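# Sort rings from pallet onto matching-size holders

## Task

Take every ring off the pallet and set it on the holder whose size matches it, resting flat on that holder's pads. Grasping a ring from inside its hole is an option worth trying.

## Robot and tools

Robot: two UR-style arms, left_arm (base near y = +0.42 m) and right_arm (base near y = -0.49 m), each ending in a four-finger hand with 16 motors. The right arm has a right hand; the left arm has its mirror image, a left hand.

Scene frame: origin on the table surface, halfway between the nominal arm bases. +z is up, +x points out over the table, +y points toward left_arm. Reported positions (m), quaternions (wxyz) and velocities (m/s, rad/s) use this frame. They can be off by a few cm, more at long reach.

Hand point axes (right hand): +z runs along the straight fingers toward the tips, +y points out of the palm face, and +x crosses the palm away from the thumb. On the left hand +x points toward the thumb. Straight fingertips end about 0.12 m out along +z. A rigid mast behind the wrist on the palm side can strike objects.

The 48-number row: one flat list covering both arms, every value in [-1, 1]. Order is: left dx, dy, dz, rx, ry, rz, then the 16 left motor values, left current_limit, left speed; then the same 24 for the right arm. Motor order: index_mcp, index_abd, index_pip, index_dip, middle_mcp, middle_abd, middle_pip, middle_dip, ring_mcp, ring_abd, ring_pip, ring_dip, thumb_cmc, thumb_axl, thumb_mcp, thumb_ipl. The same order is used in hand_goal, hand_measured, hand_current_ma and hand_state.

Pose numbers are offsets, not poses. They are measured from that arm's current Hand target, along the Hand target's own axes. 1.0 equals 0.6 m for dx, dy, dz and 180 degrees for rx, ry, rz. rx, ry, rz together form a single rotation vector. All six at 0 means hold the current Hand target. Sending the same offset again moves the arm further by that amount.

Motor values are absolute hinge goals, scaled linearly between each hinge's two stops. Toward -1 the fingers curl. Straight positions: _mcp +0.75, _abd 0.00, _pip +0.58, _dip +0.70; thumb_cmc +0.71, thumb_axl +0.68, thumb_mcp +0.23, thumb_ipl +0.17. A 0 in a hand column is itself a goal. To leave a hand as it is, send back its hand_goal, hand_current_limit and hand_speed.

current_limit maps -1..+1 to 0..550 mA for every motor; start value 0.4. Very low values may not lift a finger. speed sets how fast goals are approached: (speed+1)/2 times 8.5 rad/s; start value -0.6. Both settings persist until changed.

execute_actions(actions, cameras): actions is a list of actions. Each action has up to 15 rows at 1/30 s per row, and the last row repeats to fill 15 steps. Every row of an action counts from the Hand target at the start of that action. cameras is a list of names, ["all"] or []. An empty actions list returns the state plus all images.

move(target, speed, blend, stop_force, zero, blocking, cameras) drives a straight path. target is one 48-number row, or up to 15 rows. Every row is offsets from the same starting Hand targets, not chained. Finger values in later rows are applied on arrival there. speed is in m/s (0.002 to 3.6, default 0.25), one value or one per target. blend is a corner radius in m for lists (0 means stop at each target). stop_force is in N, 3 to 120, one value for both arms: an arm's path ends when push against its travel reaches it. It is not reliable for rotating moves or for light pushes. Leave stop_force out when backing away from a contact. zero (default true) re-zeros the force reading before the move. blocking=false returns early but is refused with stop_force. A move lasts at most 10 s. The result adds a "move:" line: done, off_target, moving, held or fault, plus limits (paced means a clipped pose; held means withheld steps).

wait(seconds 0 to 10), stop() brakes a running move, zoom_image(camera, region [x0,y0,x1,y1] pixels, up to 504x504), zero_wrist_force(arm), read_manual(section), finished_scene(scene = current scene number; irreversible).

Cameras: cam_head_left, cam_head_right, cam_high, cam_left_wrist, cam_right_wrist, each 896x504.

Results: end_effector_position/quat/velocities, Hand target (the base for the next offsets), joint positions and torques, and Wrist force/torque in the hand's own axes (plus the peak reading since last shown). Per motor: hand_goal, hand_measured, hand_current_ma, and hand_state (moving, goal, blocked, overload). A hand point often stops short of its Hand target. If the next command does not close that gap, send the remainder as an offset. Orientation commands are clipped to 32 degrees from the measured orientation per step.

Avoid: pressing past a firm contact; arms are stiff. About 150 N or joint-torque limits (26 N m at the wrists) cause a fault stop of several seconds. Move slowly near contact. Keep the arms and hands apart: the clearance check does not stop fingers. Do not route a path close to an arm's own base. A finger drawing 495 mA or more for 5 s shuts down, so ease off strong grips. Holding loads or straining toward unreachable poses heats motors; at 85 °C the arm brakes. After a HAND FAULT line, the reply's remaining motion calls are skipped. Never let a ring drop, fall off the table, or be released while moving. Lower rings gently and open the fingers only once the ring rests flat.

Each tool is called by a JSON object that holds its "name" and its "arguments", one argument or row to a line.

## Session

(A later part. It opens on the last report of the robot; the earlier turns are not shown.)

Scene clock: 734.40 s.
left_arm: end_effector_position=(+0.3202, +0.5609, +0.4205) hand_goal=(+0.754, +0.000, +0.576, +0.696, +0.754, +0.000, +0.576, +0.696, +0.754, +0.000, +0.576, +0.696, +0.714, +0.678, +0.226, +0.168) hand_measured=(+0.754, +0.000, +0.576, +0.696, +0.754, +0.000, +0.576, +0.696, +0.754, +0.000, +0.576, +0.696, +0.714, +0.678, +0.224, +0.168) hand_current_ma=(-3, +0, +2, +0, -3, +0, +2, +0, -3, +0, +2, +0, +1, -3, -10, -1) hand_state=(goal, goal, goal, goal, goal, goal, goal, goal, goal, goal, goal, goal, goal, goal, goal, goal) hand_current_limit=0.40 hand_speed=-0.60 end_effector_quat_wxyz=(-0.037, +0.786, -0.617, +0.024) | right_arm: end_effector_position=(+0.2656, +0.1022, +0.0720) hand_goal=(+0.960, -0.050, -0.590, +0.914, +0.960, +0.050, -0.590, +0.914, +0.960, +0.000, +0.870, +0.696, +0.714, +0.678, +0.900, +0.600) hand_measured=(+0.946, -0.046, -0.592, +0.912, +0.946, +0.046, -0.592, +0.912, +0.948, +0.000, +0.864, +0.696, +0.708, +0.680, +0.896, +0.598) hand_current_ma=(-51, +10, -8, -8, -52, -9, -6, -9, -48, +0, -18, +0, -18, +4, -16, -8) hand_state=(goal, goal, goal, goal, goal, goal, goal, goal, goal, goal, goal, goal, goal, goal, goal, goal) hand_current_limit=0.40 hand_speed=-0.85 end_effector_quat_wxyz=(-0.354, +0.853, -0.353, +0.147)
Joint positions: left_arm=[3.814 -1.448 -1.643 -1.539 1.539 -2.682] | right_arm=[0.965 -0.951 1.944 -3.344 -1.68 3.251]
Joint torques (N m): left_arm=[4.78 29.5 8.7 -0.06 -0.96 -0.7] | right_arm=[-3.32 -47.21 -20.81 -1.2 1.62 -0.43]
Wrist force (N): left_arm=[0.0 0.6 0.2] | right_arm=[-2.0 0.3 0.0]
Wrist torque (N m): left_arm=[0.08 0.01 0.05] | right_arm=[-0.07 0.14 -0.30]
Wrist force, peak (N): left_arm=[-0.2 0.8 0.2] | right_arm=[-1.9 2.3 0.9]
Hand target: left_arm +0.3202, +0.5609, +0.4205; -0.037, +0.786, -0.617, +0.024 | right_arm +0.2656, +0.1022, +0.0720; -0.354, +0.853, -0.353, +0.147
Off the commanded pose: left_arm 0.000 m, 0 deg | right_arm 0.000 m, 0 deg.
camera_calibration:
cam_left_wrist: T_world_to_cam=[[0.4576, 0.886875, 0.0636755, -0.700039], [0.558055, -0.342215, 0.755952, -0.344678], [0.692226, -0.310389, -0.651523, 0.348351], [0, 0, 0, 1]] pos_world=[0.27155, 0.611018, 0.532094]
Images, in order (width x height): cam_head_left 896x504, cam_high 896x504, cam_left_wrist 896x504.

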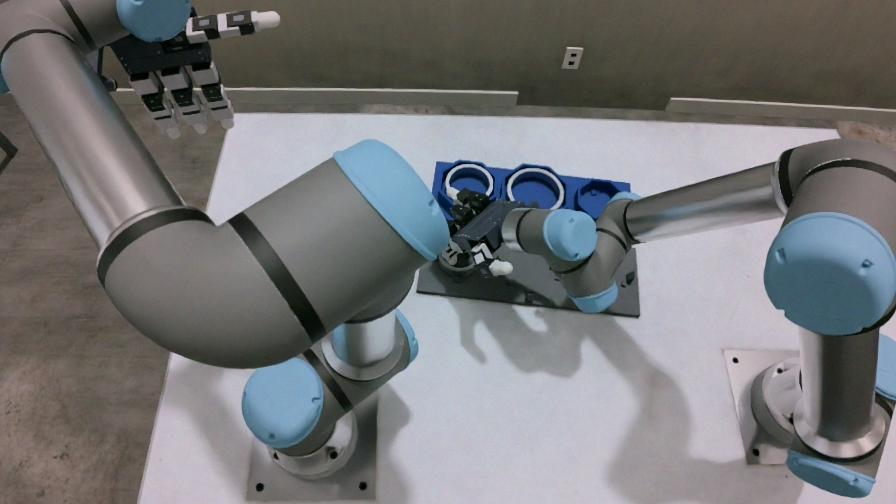

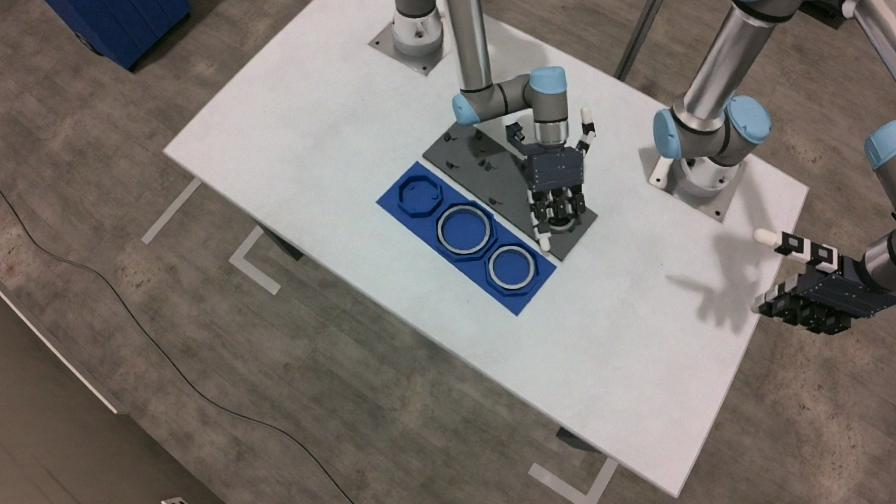

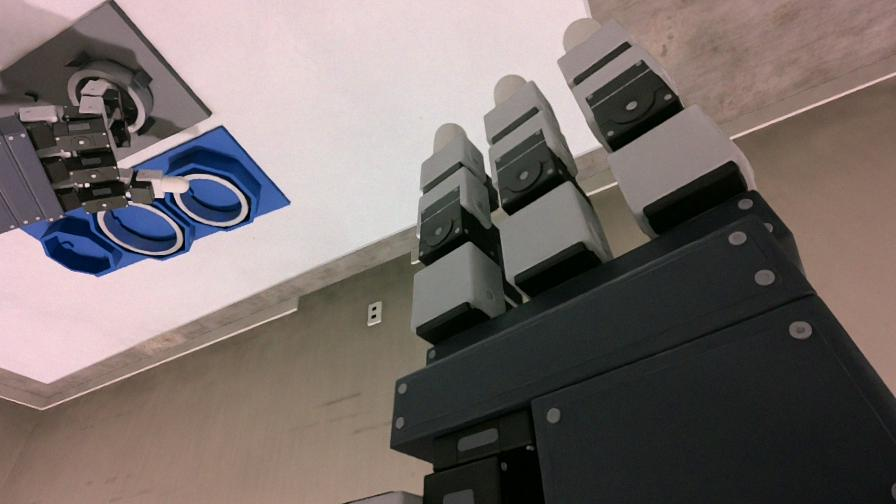

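{"name": "move", "arguments": {
  "target": [
    [0,0,0,0,0,0,0.754,0,0.576,0.696,0.754,0,0.576,0.696,0.754,0,0.576,0.696,0.714,0.678,0.226,0.168,0.4,-0.6,0,-0.0825,-0.0825,0,0,0,0.96,-0.05,-0.59,0.914,0.96,0.05,-0.59,0.914,0.96,0,0.87,0.696,0.714,0.678,0.9,0.6,0.4,-0.85],
    [0,0,0,0,0,0,0.754,0,0.576,0.696,0.754,0,0.576,0.696,0.754,0,0.576,0.696,0.714,0.678,0.226,0.168,0.4,-0.6,0.1,-0.02,-0.16,0,0,0,0.96,-0.05,-0.59,0.914,0.96,0.05,-0.59,0.914,0.96,0,0.87,0.696,0.714,0.678,0.9,0.6,0.4,-0.85]
  ],
  "speed": [0.05,0.12],
  "blend": [0.01,0],
  "cameras": ["cam_left_wrist","cam_head_left","cam_head_right","cam_high"]
}}

{"name": "zoom_image", "arguments": {
  "camera": "cam_left_wrist",
  "region": [50, 30, 170, 150]
}}

{"name": "zoom_image", "arguments": {
  "camera": "cam_head_right",
  "region": [400, 220, 480, 300]
}}

{"name": "zoom_image", "arguments": {
  "camera": "cam_high",
  "region": [515, 175, 605, 265]
}}

{"name": "zoom_image", "arguments": {
  "camera": "cam_head_left",
  "region": [425, 225, 495, 295]
}}

Scene clock: 748.63 s.
left_arm: end_effector_position=(+0.3202, +0.5609, +0.4205) hand_goal=(+0.754, +0.000, +0.576, +0.696, +0.754, +0.000, +0.576, +0.696, +0.754, +0.000, +0.576, +0.696, +0.714, +0.678, +0.226, +0.168) hand_measured=(+0.754, +0.000, +0.576, +0.696, +0.754, +0.000, +0.576, +0.696, +0.754, +0.000, +0.576, +0.696, +0.714, +0.678, +0.224, +0.168) hand_current_ma=(-3, +0, +2, +0, -3, +0, +2, +0, -3, +0, +2, +0, +1, -3, -10, -1) hand_state=(goal, goal, goal, goal, goal, goal, goal, goal, goal, goal, goal, goal, goal, goal, goal, goal) hand_current_limit=0.40 hand_speed=-0.60 end_effector_quat_wxyz=(-0.037, +0.786, -0.617, +0.024) | right_arm: end_effector_position=(+0.2659, +0.0178, +0.1483) hand_goal=(+0.960, -0.050, -0.590, +0.914, +0.960, +0.050, -0.590, +0.914, +0.960, +0.000, +0.870, +0.696, +0.714, +0.678, +0.900, +0.600) hand_measured=(+0.946, -0.046, -0.592, +0.912, +0.946, +0.046, -0.592, +0.912, +0.948, +0.000, +0.864, +0.696, +0.708, +0.680, +0.896, +0.598) hand_current_ma=(-51, +9, -7, -8, -52, -9, -6, -9, -48, +0, -18, +0, -18, +4, -16, -8) hand_state=(goal, goal, goal, goal, goal, goal, goal, goal, goal, goal, goal, goal, goal, goal, goal, goal) hand_current_limit=0.40 hand_speed=-0.85 end_effector_quat_wxyz=(-0.354, +0.853, -0.353, +0.147)
Joint positions: left_arm=[3.814 -1.448 -1.643 -1.539 1.539 -2.682] | right_arm=[0.856 -1.237 2.141 -3.261 -1.603 3.173]
Joint torques (N m): left_arm=[4.19 29.5 8.51 -0.09 -0.88 -0.5] | right_arm=[-14.29 -35.96 -8.17 -4.69 2.33 -1.64]
Wrist force (N): left_arm=[0.0 0.6 0.2] | right_arm=[-1.8 0.0 -0.1]
Wrist torque (N m): left_arm=[0.09 0.01 0.05] | right_arm=[-0.08 0.13 -0.13]
Wrist force, peak (N): left_arm=[0.0 0.7 0.3] | right_arm=[-2.2 -0.1 0.0]
Hand target: left_arm +0.3202, +0.5609, +0.4205; -0.037, +0.786, -0.617, +0.024 | right_arm +0.2659, +0.0178, +0.1483; -0.354, +0.853, -0.353, +0.147
Off the commanded pose: left_arm 0.000 m, 0 deg | right_arm 0.000 m, 0 deg.
move: done
camera_calibration:
cam_left_wrist: T_world_to_cam=[[0.4576, 0.886875, 0.0636755, -0.700039], [0.558055, -0.342215, 0.755952, -0.344678], [0.692226, -0.310389, -0.651523, 0.348351], [0, 0, 0, 1]] pos_world=[0.27155, 0.611018, 0.532094]
Images, in order (width x height): cam_head_left 896x504, cam_head_right 896x504, cam_high 896x504, cam_left_wrist 896x504.

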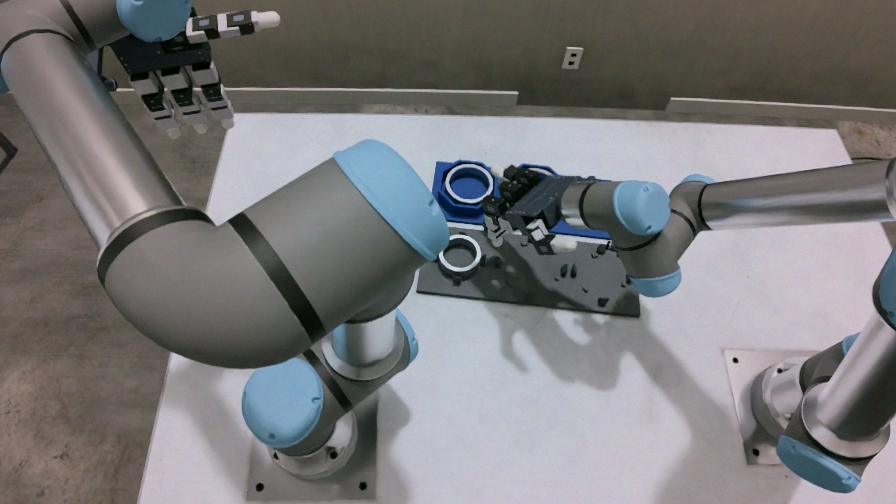

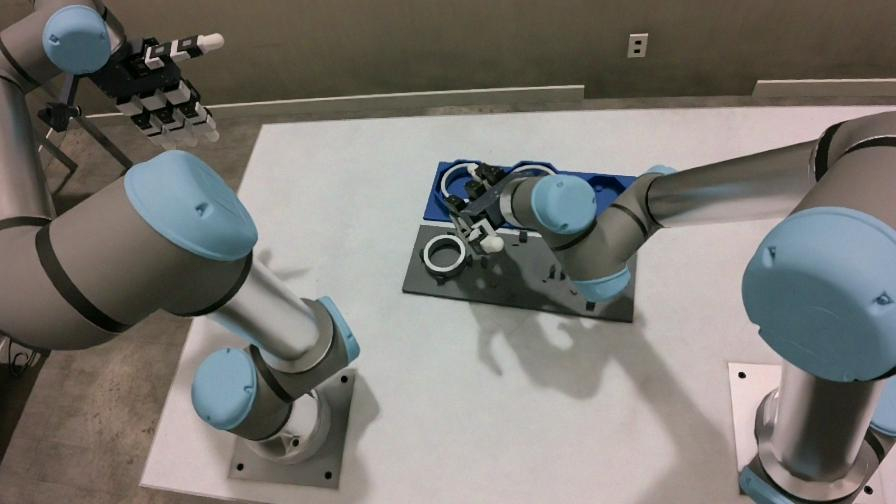

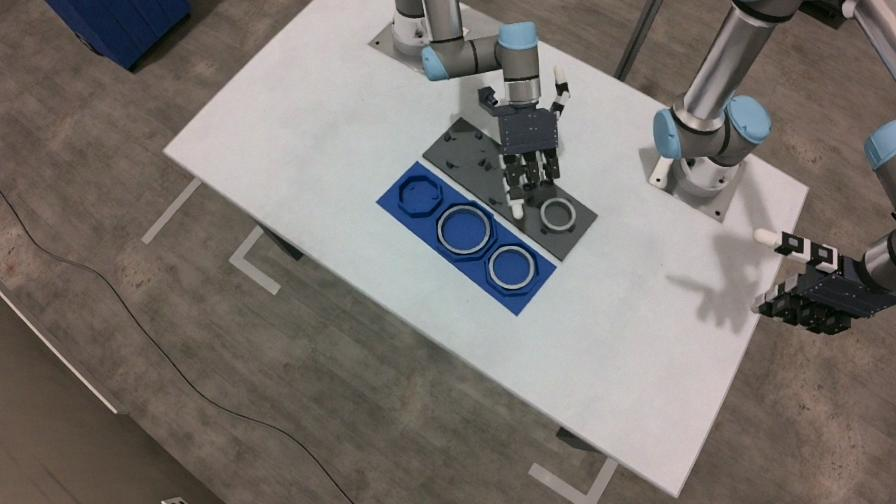

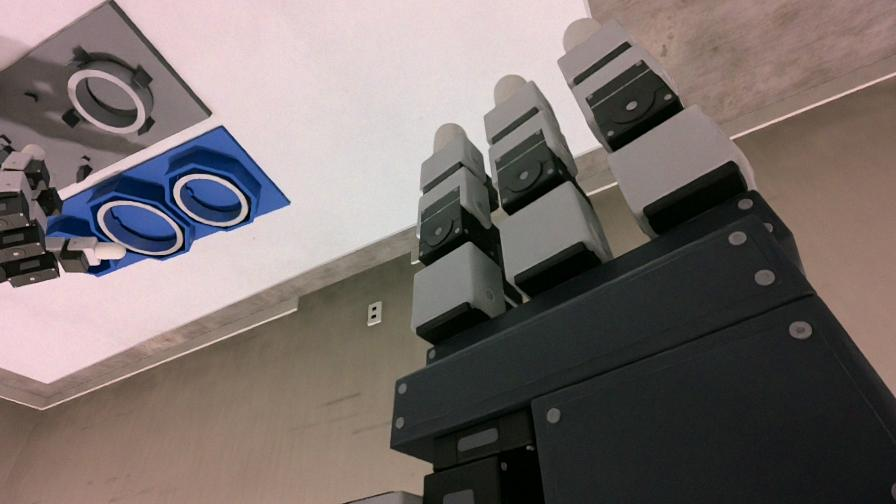

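Scaled by 4.200 from the camera's 896x504 image, which has a finer 1280x720 frame.

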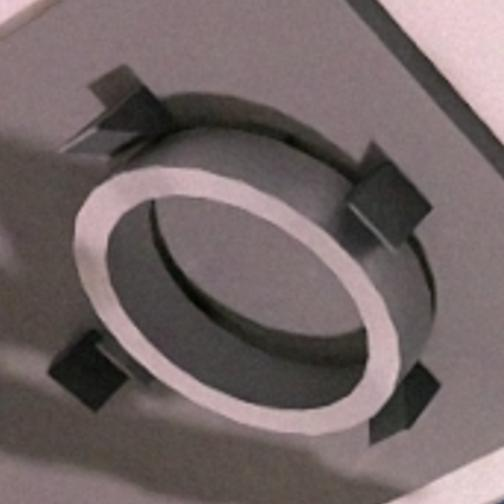

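Scaled by 6.300 from the camera's 896x504 image, which has a finer 1280x720 frame.

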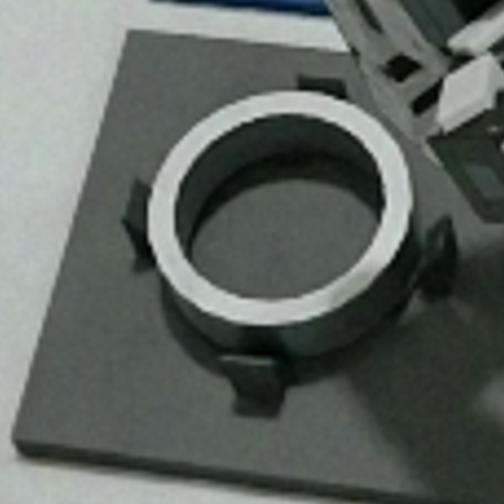

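Scaled by 5.600 from the camera's 896x504 image, which has a finer 1280x720 frame.

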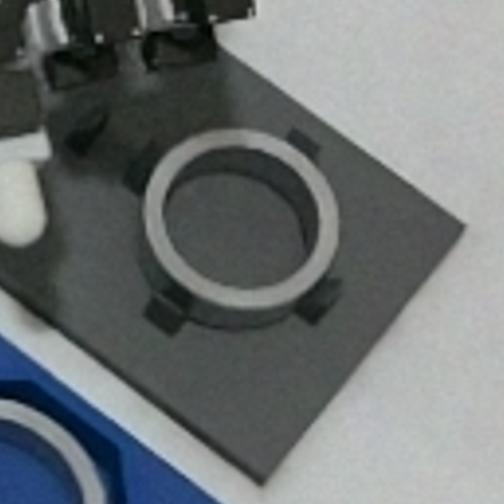

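Scaled by 7.200 from the camera's 896x504 image, which has a finer 1280x720 frame.

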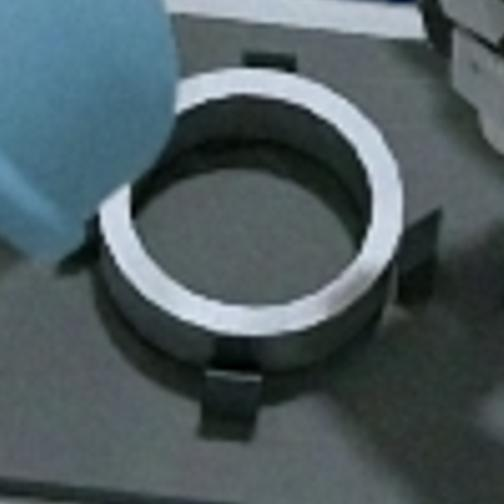

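{"name": "zoom_image", "arguments": {
  "camera": "cam_left_wrist",
  "region": [120, 55, 164, 139]
}}

{"name": "zoom_image", "arguments": {
  "camera": "cam_left_wrist",
  "region": [56, 40, 104, 132]
}}

{"name": "zoom_image", "arguments": {
  "camera": "cam_head_left",
  "region": [440, 262, 490, 292]
}}

{"name": "zoom_image", "arguments": {
  "camera": "cam_head_right",
  "region": [415, 225, 475, 290]
}}

Scaled by 6.000 from the camera's 896x504 image, which has a finer 1280x720 frame.

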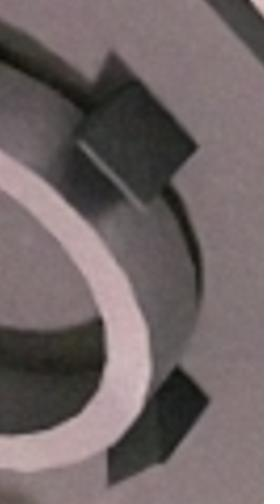

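Scaled by 5.478 from the camera's 896x504 image, which has a finer 1280x720 frame.

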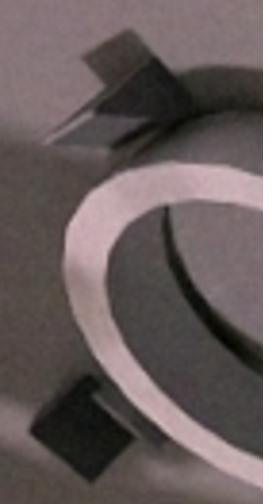

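Scaled by 10.080 from the camera's 896x504 image, which has a finer 1280x720 frame.

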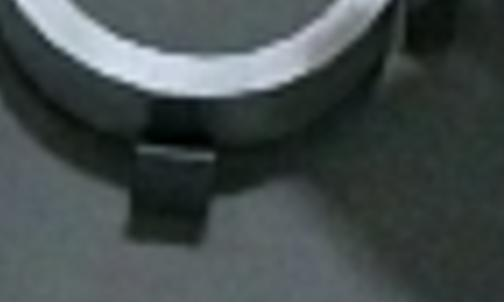

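Scaled by 7.754 from the camera's 896x504 image, which has a finer 1280x720 frame.

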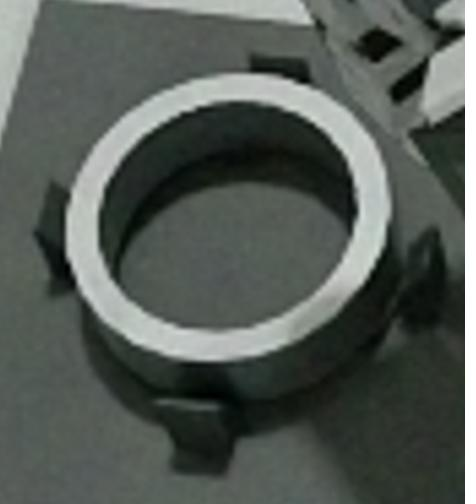

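{"name": "zoom_image", "arguments": {
  "camera": "cam_left_wrist",
  "region": [56, 34, 96, 74]
}}

{"name": "zoom_image", "arguments": {
  "camera": "cam_head_right",
  "region": [450, 230, 640, 325]
}}

{"name": "zoom_image", "arguments": {
  "camera": "cam_high",
  "region": [420, 115, 510, 205]
}}

Scaled by 12.600 from the camera's 896x504 image, which has a finer 1280x720 frame.

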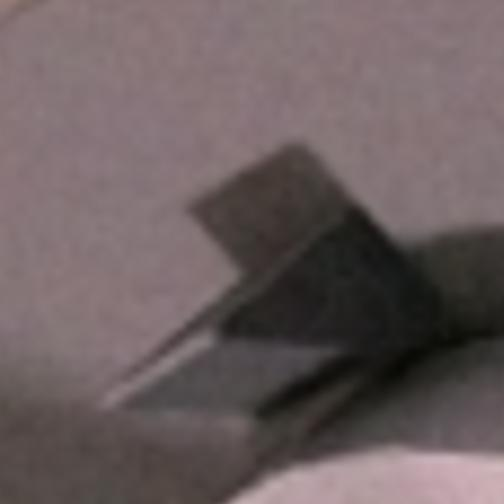

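Scaled by 2.653 from the camera's 896x504 image, which has a finer 1280x720 frame.

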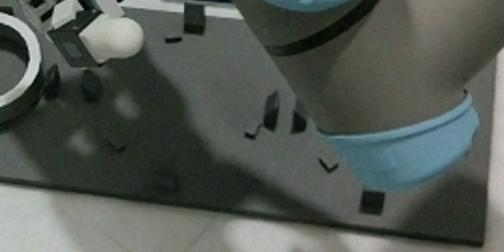

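Scaled by 5.600 from the camera's 896x504 image, which has a finer 1280x720 frame.

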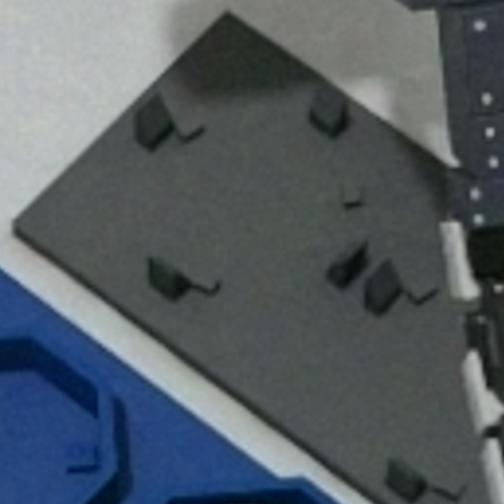

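{"name": "wait", "arguments": {
  "seconds": 0,
  "cameras": ["cam_right_wrist"]
}}

Scene clock: 967.83 s.
left_arm: end_effector_position=(+0.3202, +0.5609, +0.4205) hand_goal=(+0.754, +0.000, +0.576, +0.696, +0.754, +0.000, +0.576, +0.696, +0.754, +0.000, +0.576, +0.696, +0.714, +0.678, +0.226, +0.168) hand_measured=(+0.754, +0.000, +0.576, +0.696, +0.754, +0.000, +0.576, +0.696, +0.754, +0.000, +0.576, +0.696, +0.714, +0.678, +0.224, +0.168) hand_current_ma=(-3, +0, +2, +0, -3, +0, +2, +0, -3, +0, +2, +0, +1, -3, -10, -1) hand_state=(goal, goal, goal, goal, goal, goal, goal, goal, goal, goal, goal, goal, goal, goal, goal, goal) hand_current_limit=0.40 hand_speed=-0.60 end_effector_quat_wxyz=(-0.037, +0.786, -0.617, +0.024) | right_arm: end_effector_position=(+0.2659, +0.0178, +0.1483) hand_goal=(+0.960, -0.050, -0.590, +0.914, +0.960, +0.050, -0.590, +0.914, +0.960, +0.000, +0.870, +0.696, +0.714, +0.678, +0.900, +0.600) hand_measured=(+0.946, -0.046, -0.592, +0.912, +0.946, +0.046, -0.592, +0.912, +0.948, +0.000, +0.864, +0.696, +0.708, +0.680, +0.896, +0.598) hand_current_ma=(-51, +9, -7, -8, -52, -9, -6, -9, -48, +0, -18, +0, -18, +4, -16, -8) hand_state=(goal, goal, goal, goal, goal, goal, goal, goal, goal, goal, goal, goal, goal, goal, goal, goal) hand_current_limit=0.40 hand_speed=-0.85 end_effector_quat_wxyz=(-0.354, +0.853, -0.353, +0.147)
Joint positions: left_arm=[3.814 -1.448 -1.643 -1.539 1.539 -2.682] | right_arm=[0.856 -1.237 2.141 -3.261 -1.603 3.173]
Joint torques (N m): left_arm=[4.12 29.78 8.27 -0.05 -0.95 -0.53] | right_arm=[-12.75 -38 -9.25 -4.34 2.36 -1.58]
Wrist force (N): left_arm=[0.0 0.4 0.1] | right_arm=[-1.9 0.1 0.1]
Wrist torque (N m): left_arm=[0.06 0.01 0.05] | right_arm=[-0.09 0.13 -0.14]
Wrist force, peak (N): left_arm=[0.0 0.8 0.2] | right_arm=[-2.2 0.2 0.1]
Hand target: left_arm +0.3202, +0.5609, +0.4205; -0.037, +0.786, -0.617, +0.024 | right_arm +0.2659, +0.0178, +0.1483; -0.354, +0.853, -0.353, +0.147
Off the commanded pose: left_arm 0.000 m, 0 deg | right_arm 0.000 m, 0 deg.
camera_calibration:
cam_right_wrist: T_world_to_cam=[[-0.872595, 0.272167, -0.40559, 0.317699], [-0.371861, 0.168227, 0.912918, -0.094334], [0.316698, 0.94743, -0.0455856, 0.0310494], [0, 0, 0, 1]] pos_world=[0.23231, -0.100015, 0.21639]
Images, in order (width x height): cam_right_wrist 896x504.

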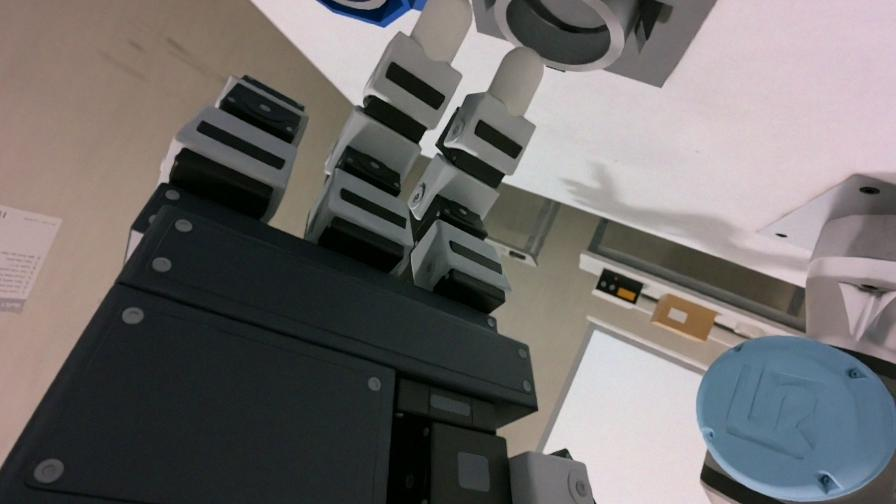

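{"name": "zoom_image", "arguments": {
  "camera": "cam_right_wrist",
  "region": [470, 0, 720, 110]
}}

Scaled by 2.016 from the camera's 896x504 image, which has a finer 1280x720 frame.

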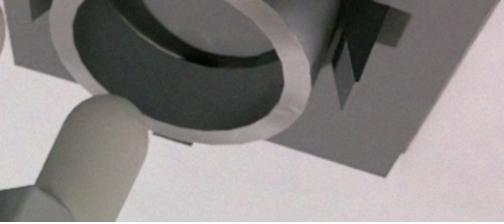

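{"name": "move", "arguments": {
  "target": [0,0,0,0,0,0,0.754,0,0.576,0.696,0.754,0,0.576,0.696,0.754,0,0.576,0.696,0.714,0.678,0.226,0.168,0.4,-0.6,0.1414,0.1471,-0.0529,0,0,0,0.96,-0.05,-0.59,0.914,0.96,0.05,-0.59,0.914,0.96,0,0.87,0.696,0.714,0.678,0.9,0.6,0.4,-0.85],
  "speed": 0.12,
  "cameras": ["cam_right_wrist"]
}}

{"name": "zoom_image", "arguments": {
  "camera": "cam_right_wrist",
  "region": [420, 0, 700, 160]
}}

Scene clock: 984.07 s.
left_arm: end_effector_position=(+0.3202, +0.5609, +0.4205) hand_goal=(+0.754, +0.000, +0.576, +0.696, +0.754, +0.000, +0.576, +0.696, +0.754, +0.000, +0.576, +0.696, +0.714, +0.678, +0.226, +0.168) hand_measured=(+0.754, +0.000, +0.576, +0.696, +0.754, +0.000, +0.576, +0.696, +0.754, +0.000, +0.576, +0.696, +0.714, +0.678, +0.224, +0.168) hand_current_ma=(-3, +0, +2, +0, -3, +0, +2, +0, -3, +0, +2, +0, +1, -3, -10, -1) hand_state=(goal, goal, goal, goal, goal, goal, goal, goal, goal, goal, goal, goal, goal, goal, goal, goal) hand_current_limit=0.40 hand_speed=-0.60 end_effector_quat_wxyz=(-0.037, +0.786, -0.617, +0.024) | right_arm: end_effector_position=(+0.2659, -0.1022, +0.1083) hand_goal=(+0.960, -0.050, -0.590, +0.914, +0.960, +0.050, -0.590, +0.914, +0.960, +0.000, +0.870, +0.696, +0.714, +0.678, +0.900, +0.600) hand_measured=(+0.946, -0.046, -0.592, +0.912, +0.946, +0.046, -0.592, +0.912, +0.948, +0.000, +0.864, +0.696, +0.708, +0.680, +0.896, +0.598) hand_current_ma=(-51, +9, -7, -8, -52, -9, -6, -9, -48, +0, -18, +0, -18, +4, -16, -8) hand_state=(goal, goal, goal, goal, goal, goal, goal, goal, goal, goal, goal, goal, goal, goal, goal, goal) hand_current_limit=0.40 hand_speed=-0.85 end_effector_quat_wxyz=(-0.354, +0.853, -0.353, +0.147)
Joint positions: left_arm=[3.814 -1.448 -1.643 -1.539 1.539 -2.682] | right_arm=[0.627 -1.312 2.455 -3.492 -1.442 3.011]
Joint torques (N m): left_arm=[4.38 29.22 9.18 -0.05 -0.84 -0.36] | right_arm=[-12.76 -30.65 -4.77 -4.49 2.23 -1.67]
Wrist force (N): left_arm=[0.0 0.6 0.1] | right_arm=[-1.8 0.2 -0.1]
Wrist torque (N m): left_arm=[0.09 0.01 0.05] | right_arm=[-0.06 0.11 -0.12]
Wrist force, peak (N): left_arm=[0.0 0.8 0.3] | right_arm=[-2.4 -0.5 0.3]
Hand target: left_arm +0.3202, +0.5609, +0.4205; -0.037, +0.786, -0.617, +0.024 | right_arm +0.2659, -0.1022, +0.1083; -0.354, +0.853, -0.353, +0.147
Off the commanded pose: left_arm 0.000 m, 0 deg | right_arm 0.000 m, 0 deg.
move: done
camera_calibration:
cam_right_wrist: T_world_to_cam=[[-0.872608, 0.272129, -0.405587, 0.33419], [-0.371832, 0.168314, 0.912914, -0.0375971], [0.316696, 0.947426, -0.0456854, 0.142808], [0, 0, 0, 1]] pos_world=[0.23241, -0.219915, 0.17639]
Images, in order (width x height): cam_right_wrist 896x504.

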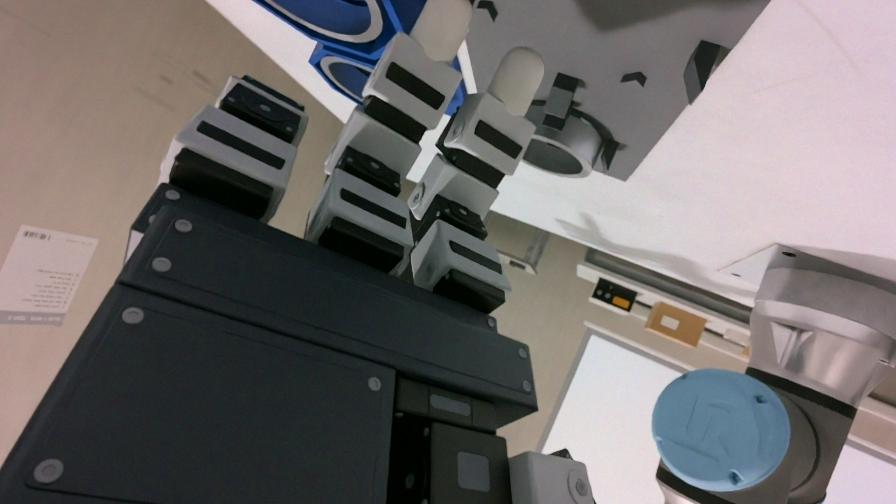

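Scaled by 1.800 from the camera's 896x504 image, which has a finer 1280x720 frame.

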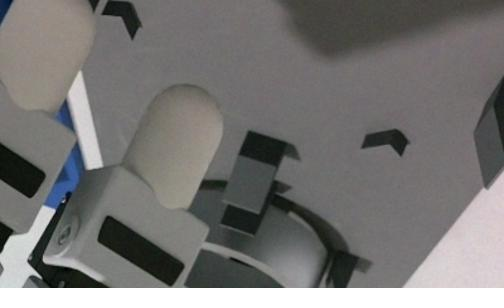

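{"name": "wait", "arguments": {
  "seconds": 0.1,
  "cameras": ["cam_left_wrist","cam_right_wrist","cam_head_left"]
}}

{"name": "zoom_image", "arguments": {
  "camera": "cam_right_wrist",
  "region": [500, 60, 660, 200]
}}

{"name": "zoom_image", "arguments": {
  "camera": "cam_left_wrist",
  "region": [300, 150, 700, 450]
}}

Scene clock: 1022.17 s.
left_arm: end_effector_position=(+0.3202, +0.5609, +0.4205) hand_goal=(+0.754, +0.000, +0.576, +0.696, +0.754, +0.000, +0.576, +0.696, +0.754, +0.000, +0.576, +0.696, +0.714, +0.678, +0.226, +0.168) hand_measured=(+0.754, +0.000, +0.576, +0.696, +0.754, +0.000, +0.576, +0.696, +0.754, +0.000, +0.576, +0.696, +0.714, +0.678, +0.224, +0.168) hand_current_ma=(-3, +0, +2, +0, -3, +0, +2, +0, -3, +0, +2, +0, +1, -3, -10, -1) hand_state=(goal, goal, goal, goal, goal, goal, goal, goal, goal, goal, goal, goal, goal, goal, goal, goal) hand_current_limit=0.40 hand_speed=-0.60 end_effector_quat_wxyz=(-0.037, +0.786, -0.617, +0.024) | right_arm: end_effector_position=(+0.2659, -0.1022, +0.1083) hand_goal=(+0.960, -0.050, -0.590, +0.914, +0.960, +0.050, -0.590, +0.914, +0.960, +0.000, +0.870, +0.696, +0.714, +0.678, +0.900, +0.600) hand_measured=(+0.946, -0.046, -0.592, +0.912, +0.946, +0.046, -0.592, +0.912, +0.948, +0.000, +0.864, +0.696, +0.708, +0.680, +0.896, +0.598) hand_current_ma=(-51, +9, -7, -8, -52, -9, -6, -9, -48, +0, -18, +0, -18, +4, -16, -8) hand_state=(goal, goal, goal, goal, goal, goal, goal, goal, goal, goal, goal, goal, goal, goal, goal, goal) hand_current_limit=0.40 hand_speed=-0.85 end_effector_quat_wxyz=(-0.354, +0.853, -0.353, +0.147)
Joint positions: left_arm=[3.814 -1.448 -1.643 -1.539 1.539 -2.682] | right_arm=[0.627 -1.312 2.456 -3.492 -1.442 3.011]
Joint torques (N m): left_arm=[3.71 29.43 8.84 -0.08 -0.92 -0.12] | right_arm=[-14.39 -29.21 -4.29 -4.43 2.72 -1.32]
Wrist force (N): left_arm=[0.0 0.4 0.0] | right_arm=[-1.9 0.3 0.0]
Wrist torque (N m): left_arm=[0.07 0.00 0.05] | right_arm=[-0.06 0.13 -0.13]
Wrist force, peak (N): left_arm=[0.1 0.7 0.3] | right_arm=[-2.1 0.4 -0.2]
Hand target: left_arm +0.3202, +0.5609, +0.4205; -0.037, +0.786, -0.617, +0.024 | right_arm +0.2659, -0.1022, +0.1083; -0.354, +0.853, -0.353, +0.147
Off the commanded pose: left_arm 0.000 m, 0 deg | right_arm 0.000 m, 0 deg.
wait: 0.10 s; at rest from the start
camera_calibration:
cam_left_wrist: T_world_to_cam=[[0.4576, 0.886875, 0.0636755, -0.700039], [0.558055, -0.342215, 0.755952, -0.344678], [0.692226, -0.310389, -0.651523, 0.348351], [0, 0, 0, 1]] pos_world=[0.27155, 0.611018, 0.532094]
cam_right_wrist: T_world_to_cam=[[-0.872595, 0.272167, -0.40559, 0.334223], [-0.371861, 0.168227, 0.912918, -0.0375928], [0.316698, 0.94743, -0.0455856, 0.142886], [0, 0, 0, 1]] pos_world=[0.23241, -0.220015, 0.17639]
Images, in order (width x height): cam_head_left 896x504, cam_left_wrist 896x504, cam_right_wrist 896x504.

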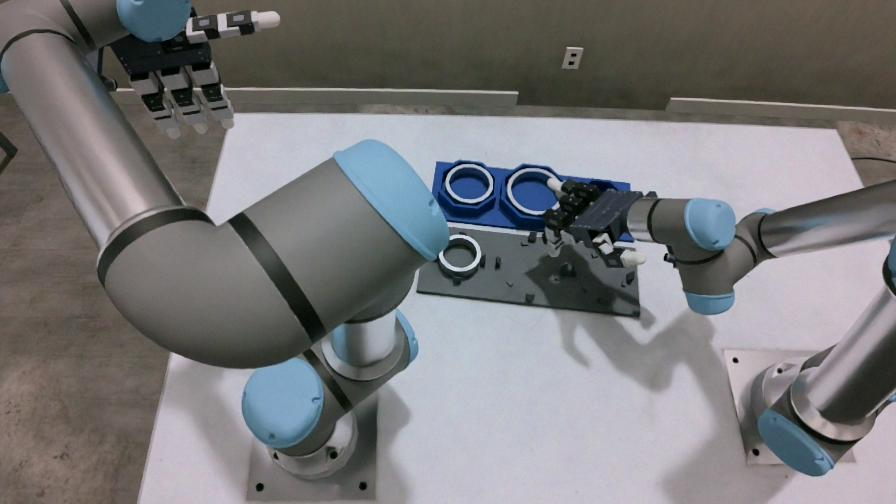

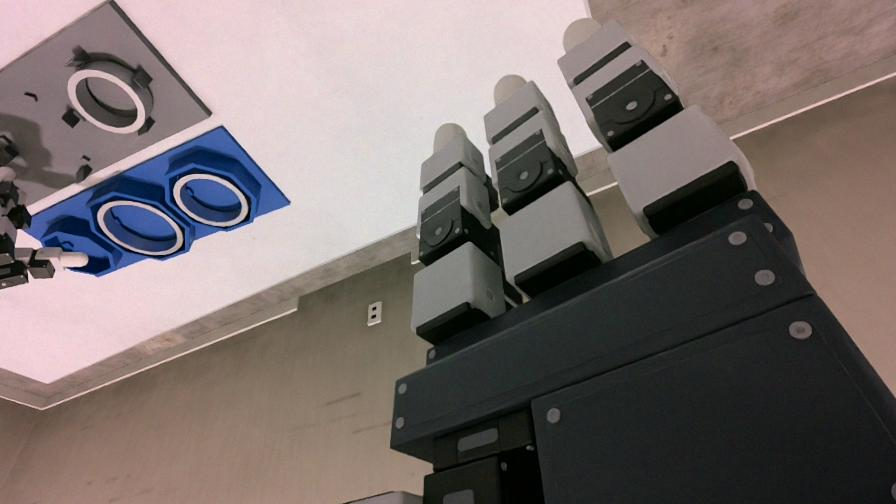

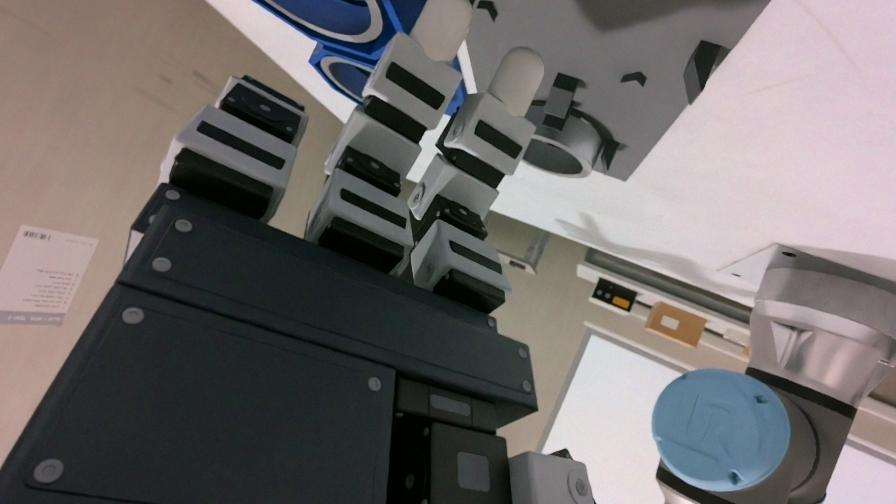

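Scaled by 3.150 from the camera's 896x504 image, which has a finer 1280x720 frame.

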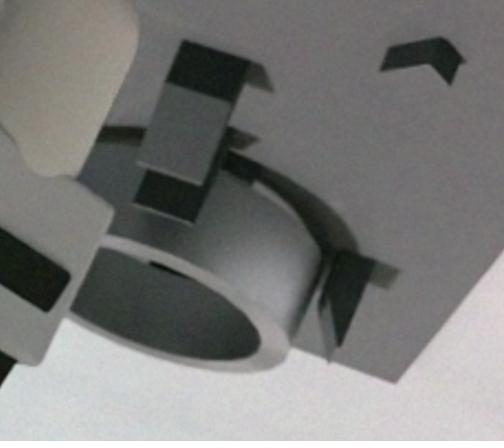

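Scaled by 1.260 from the camera's 896x504 image, which has a finer 1280x720 frame.

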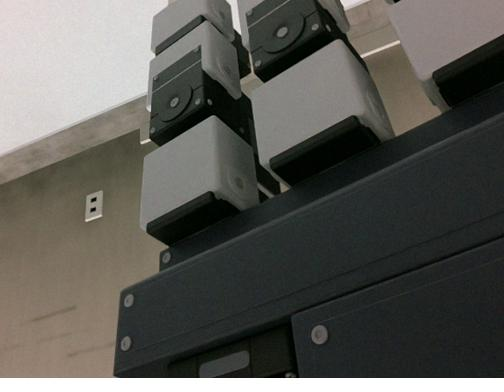

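{"name": "move", "arguments": {
  "target": [0,0,0,0,0,0,0.754,0,0.576,0.696,0.754,0,0.576,0.696,0.754,0,0.576,0.696,0.714,0.678,0.226,0.168,0.4,-0.6,-0.0707,-0.0987,0.1347,0,0,0,0.96,-0.05,-0.59,0.914,0.96,0.05,-0.59,0.914,0.96,0,0.87,0.696,0.714,0.678,0.9,0.6,0.4,-0.85],
  "speed": 0.12,
  "cameras": ["cam_right_wrist"]
}}

{"name": "zoom_image", "arguments": {
  "camera": "cam_right_wrist",
  "region": [510, 50, 670, 210]
}}

Scene clock: 1091.80 s.
left_arm: end_effector_position=(+0.3202, +0.5609, +0.4205) hand_goal=(+0.754, +0.000, +0.576, +0.696, +0.754, +0.000, +0.576, +0.696, +0.754, +0.000, +0.576, +0.696, +0.714, +0.678, +0.226, +0.168) hand_measured=(+0.754, +0.000, +0.576, +0.696, +0.754, +0.000, +0.576, +0.696, +0.754, +0.000, +0.576, +0.696, +0.714, +0.678, +0.224, +0.168) hand_current_ma=(-3, +0, +2, +0, -3, +0, +2, +0, -3, +0, +2, +0, +1, -3, -10, -1) hand_state=(goal, goal, goal, goal, goal, goal, goal, goal, goal, goal, goal, goal, goal, goal, goal, goal) hand_current_limit=0.40 hand_speed=-0.60 end_effector_quat_wxyz=(-0.037, +0.786, -0.617, +0.024) | right_arm: end_effector_position=(+0.3060, -0.0023, +0.0931) hand_goal=(+0.960, -0.050, -0.590, +0.914, +0.960, +0.050, -0.590, +0.914, +0.960, +0.000, +0.870, +0.696, +0.714, +0.678, +0.900, +0.600) hand_measured=(+0.946, -0.046, -0.592, +0.912, +0.946, +0.046, -0.592, +0.912, +0.948, +0.000, +0.864, +0.696, +0.708, +0.680, +0.896, +0.598) hand_current_ma=(-51, +9, -7, -8, -52, -9, -6, -9, -48, +0, -18, +0, -18, +4, -15, -8) hand_state=(goal, goal, goal, goal, goal, goal, goal, goal, goal, goal, goal, goal, goal, goal, goal, goal) hand_current_limit=0.40 hand_speed=-0.85 end_effector_quat_wxyz=(-0.354, +0.853, -0.353, +0.147)
Joint positions: left_arm=[3.814 -1.448 -1.643 -1.539 1.539 -2.682] | right_arm=[0.762 -1.105 2.163 -3.414 -1.537 3.107]
Joint torques (N m): left_arm=[3.66 29 8.9 -0.12 -0.87 -0.19] | right_arm=[12.33 -25.84 -18.44 -1.64 -2.55 1.63]
Wrist force (N): left_arm=[-0.1 0.6 0.1] | right_arm=[-1.6 0.0 0.0]
Wrist torque (N m): left_arm=[0.09 0.02 0.04] | right_arm=[-0.10 0.09 -0.27]
Wrist force, peak (N): left_arm=[0.1 0.7 0.3] | right_arm=[-2.1 -0.4 0.5]
Hand target: left_arm +0.3202, +0.5609, +0.4205; -0.037, +0.786, -0.617, +0.024 | right_arm +0.3060, -0.0022, +0.0931; -0.354, +0.853, -0.353, +0.147
Off the commanded pose: left_arm 0.000 m, 0 deg | right_arm 0.000 m, 0 deg.
move: done
camera_calibration:
cam_right_wrist: T_world_to_cam=[[-0.872605, 0.272172, -0.405564, 0.335744], [-0.371837, 0.168219, 0.912929, -0.0256742], [0.316698, 0.94743, -0.0455854, 0.0347821], [0, 0, 0, 1]] pos_world=[0.27241, -0.120015, 0.16119]
Images, in order (width x height): cam_right_wrist 896x504.

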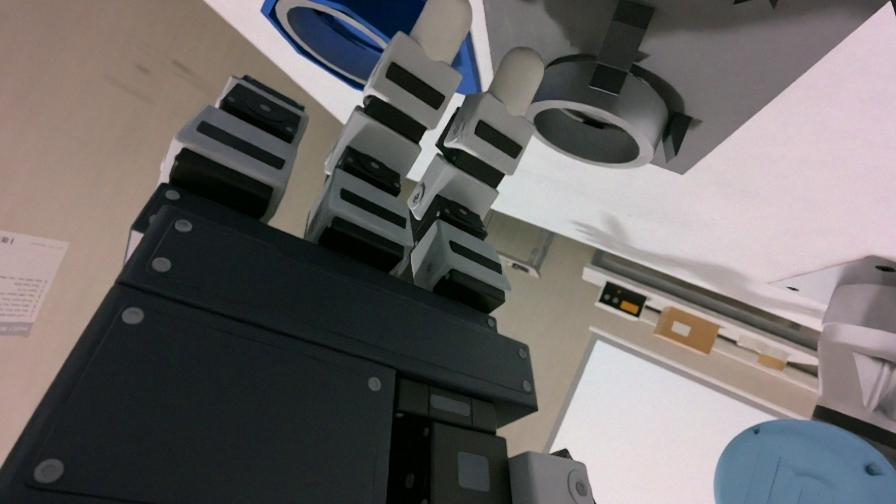

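Scaled by 3.150 from the camera's 896x504 image, which has a finer 1280x720 frame.

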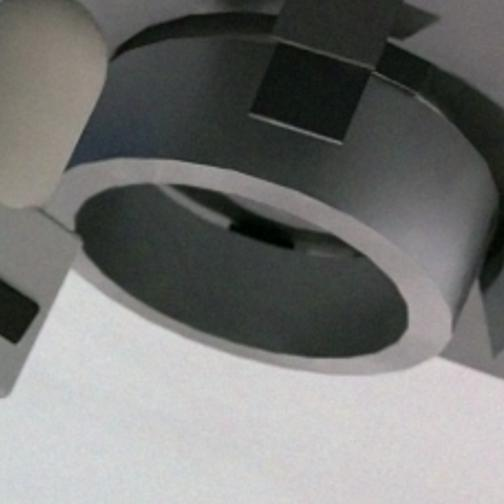

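{"name": "zoom_image", "arguments": {
  "camera": "cam_right_wrist",
  "region": [545, 100, 635, 140]
}}

{"name": "zoom_image", "arguments": {
  "camera": "cam_right_wrist",
  "region": [580, 40, 680, 140]
}}

Scaled by 5.600 from the camera's 896x504 image, which has a finer 1280x720 frame.

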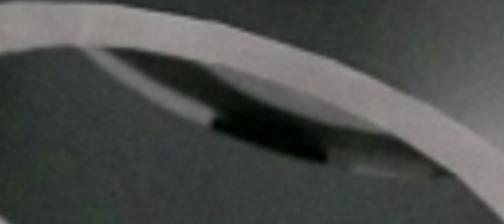

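Scaled by 5.040 from the camera's 896x504 image, which has a finer 1280x720 frame.

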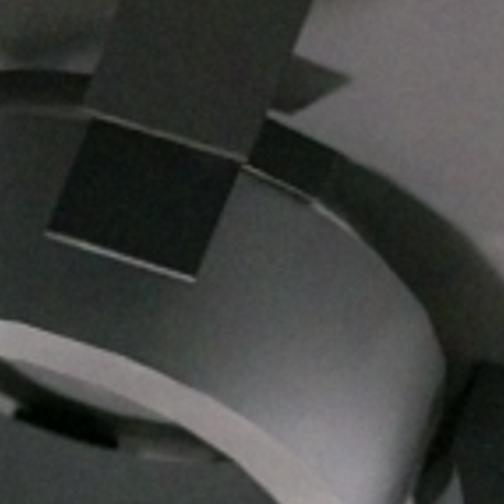

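{"name": "move", "arguments": {
  "target": [0,0,0,0,0,0,0.754,0,0.576,0.696,0.754,0,0.576,0.696,0.754,0,0.576,0.696,0.714,0.678,0.226,0.168,0.4,-0.6,0.1992,0.1708,-0.1708,0,0,0,0.96,-0.05,-0.59,0.914,0.96,0.05,-0.59,0.914,0.96,0,0.87,0.696,0.714,0.678,0.9,0.6,0.4,-0.85],
  "speed": 0.15,
  "cameras": ["cam_right_wrist"]
}}

{"name": "zoom_image", "arguments": {
  "camera": "cam_right_wrist",
  "region": [510, 0, 710, 200]
}}

Scene clock: 1145.70 s.
left_arm: end_effector_position=(+0.3202, +0.5609, +0.4205) hand_goal=(+0.754, +0.000, +0.576, +0.696, +0.754, +0.000, +0.576, +0.696, +0.754, +0.000, +0.576, +0.696, +0.714, +0.678, +0.226, +0.168) hand_measured=(+0.754, +0.000, +0.576, +0.696, +0.754, +0.000, +0.576, +0.696, +0.754, +0.000, +0.576, +0.696, +0.714, +0.678, +0.224, +0.168) hand_current_ma=(-3, +0, +2, +0, -3, +0, +2, +0, -3, +0, +2, +0, +1, -3, -10, -1) hand_state=(goal, goal, goal, goal, goal, goal, goal, goal, goal, goal, goal, goal, goal, goal, goal, goal) hand_current_limit=0.40 hand_speed=-0.60 end_effector_quat_wxyz=(-0.037, +0.786, -0.617, +0.024) | right_arm: end_effector_position=(+0.2880, -0.1892, +0.0930) hand_goal=(+0.960, -0.050, -0.590, +0.914, +0.960, +0.050, -0.590, +0.914, +0.960, +0.000, +0.870, +0.696, +0.714, +0.678, +0.900, +0.600) hand_measured=(+0.946, -0.046, -0.592, +0.912, +0.946, +0.046, -0.592, +0.912, +0.948, +0.000, +0.864, +0.696, +0.708, +0.680, +0.896, +0.598) hand_current_ma=(-51, +9, -7, -8, -52, -8, -6, -9, -48, +0, -18, +0, -18, +4, -15, -8) hand_state=(goal, goal, goal, goal, goal, goal, goal, goal, goal, goal, goal, goal, goal, goal, goal, goal) hand_current_limit=0.40 hand_speed=-0.85 end_effector_quat_wxyz=(-0.354, +0.853, -0.353, +0.147)
Joint positions: left_arm=[3.814 -1.448 -1.643 -1.539 1.539 -2.682] | right_arm=[0.347 -1.356 2.614 -3.56 -1.249 2.802]
Joint torques (N m): left_arm=[3.73 28.71 8.93 -0.04 -0.72 -0.1] | right_arm=[-14.9 -26.32 -2.71 -1.34 2.98 -1.25]
Wrist force (N): left_arm=[0.0 0.4 0.0] | right_arm=[-1.9 0.2 0.1]
Wrist torque (N m): left_arm=[0.06 0.01 0.05] | right_arm=[-0.08 0.11 -0.14]
Wrist force, peak (N): left_arm=[0.2 0.7 0.2] | right_arm=[-2.7 0.2 0.7]
Hand target: left_arm +0.3202, +0.5609, +0.4205; -0.037, +0.786, -0.617, +0.024 | right_arm +0.2880, -0.1892, +0.0931; -0.354, +0.853, -0.353, +0.147
Off the commanded pose: left_arm 0.000 m, 0 deg | right_arm 0.000 m, 0 deg.
move: done
camera_calibration:
cam_right_wrist: T_world_to_cam=[[-0.872595, 0.272167, -0.40559, 0.370866], [-0.371861, 0.168227, 0.912918, -0.000825309], [0.316698, 0.94743, -0.0455856, 0.217553], [0, 0, 0, 1]] pos_world=[0.25441, -0.306915, 0.16109]
Images, in order (width x height): cam_right_wrist 896x504.

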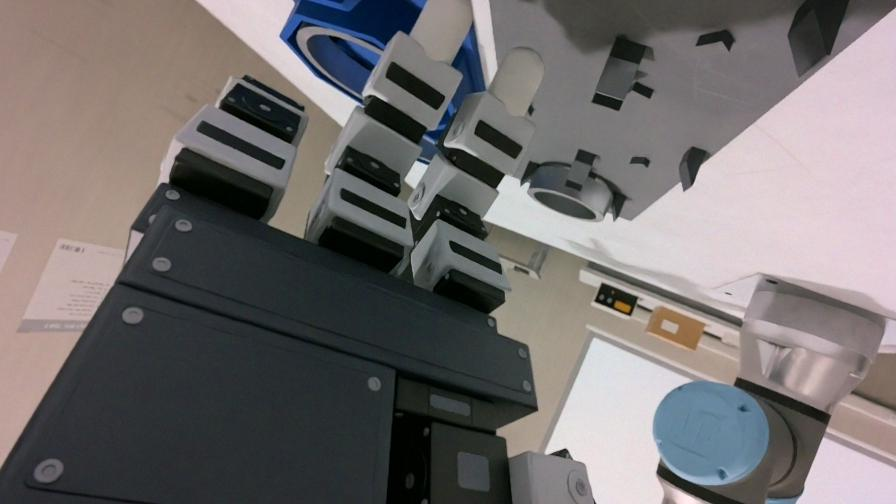

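Scaled by 2.520 from the camera's 896x504 image, which has a finer 1280x720 frame.

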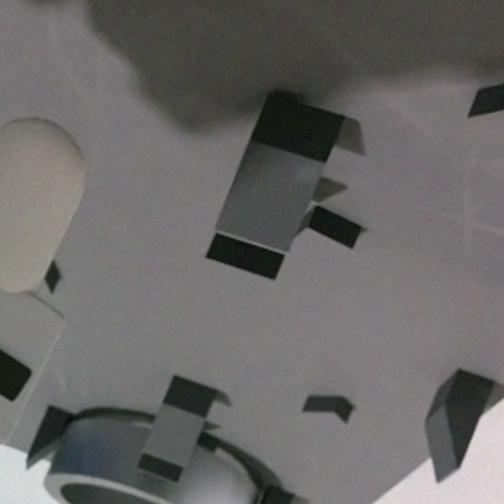

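{"name": "zoom_image", "arguments": {
  "camera": "cam_right_wrist",
  "region": [585, 30, 685, 130]
}}

{"name": "zoom_image", "arguments": {
  "camera": "cam_right_wrist",
  "region": [520, 140, 640, 230]
}}

Scaled by 5.040 from the camera's 896x504 image, which has a finer 1280x720 frame.

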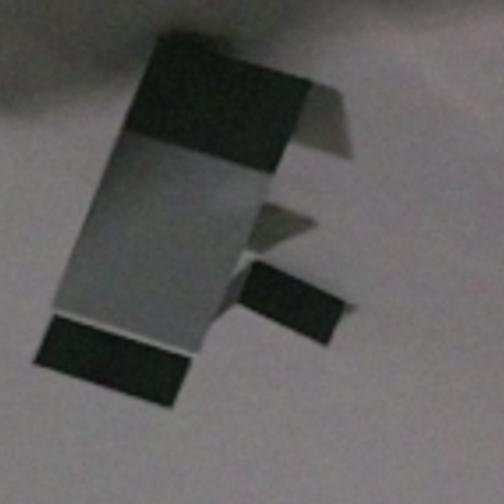

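Scaled by 4.200 from the camera's 896x504 image, which has a finer 1280x720 frame.

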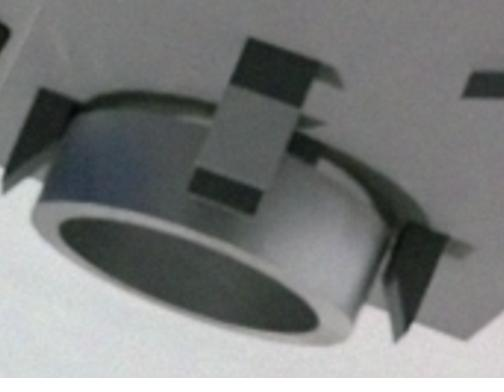

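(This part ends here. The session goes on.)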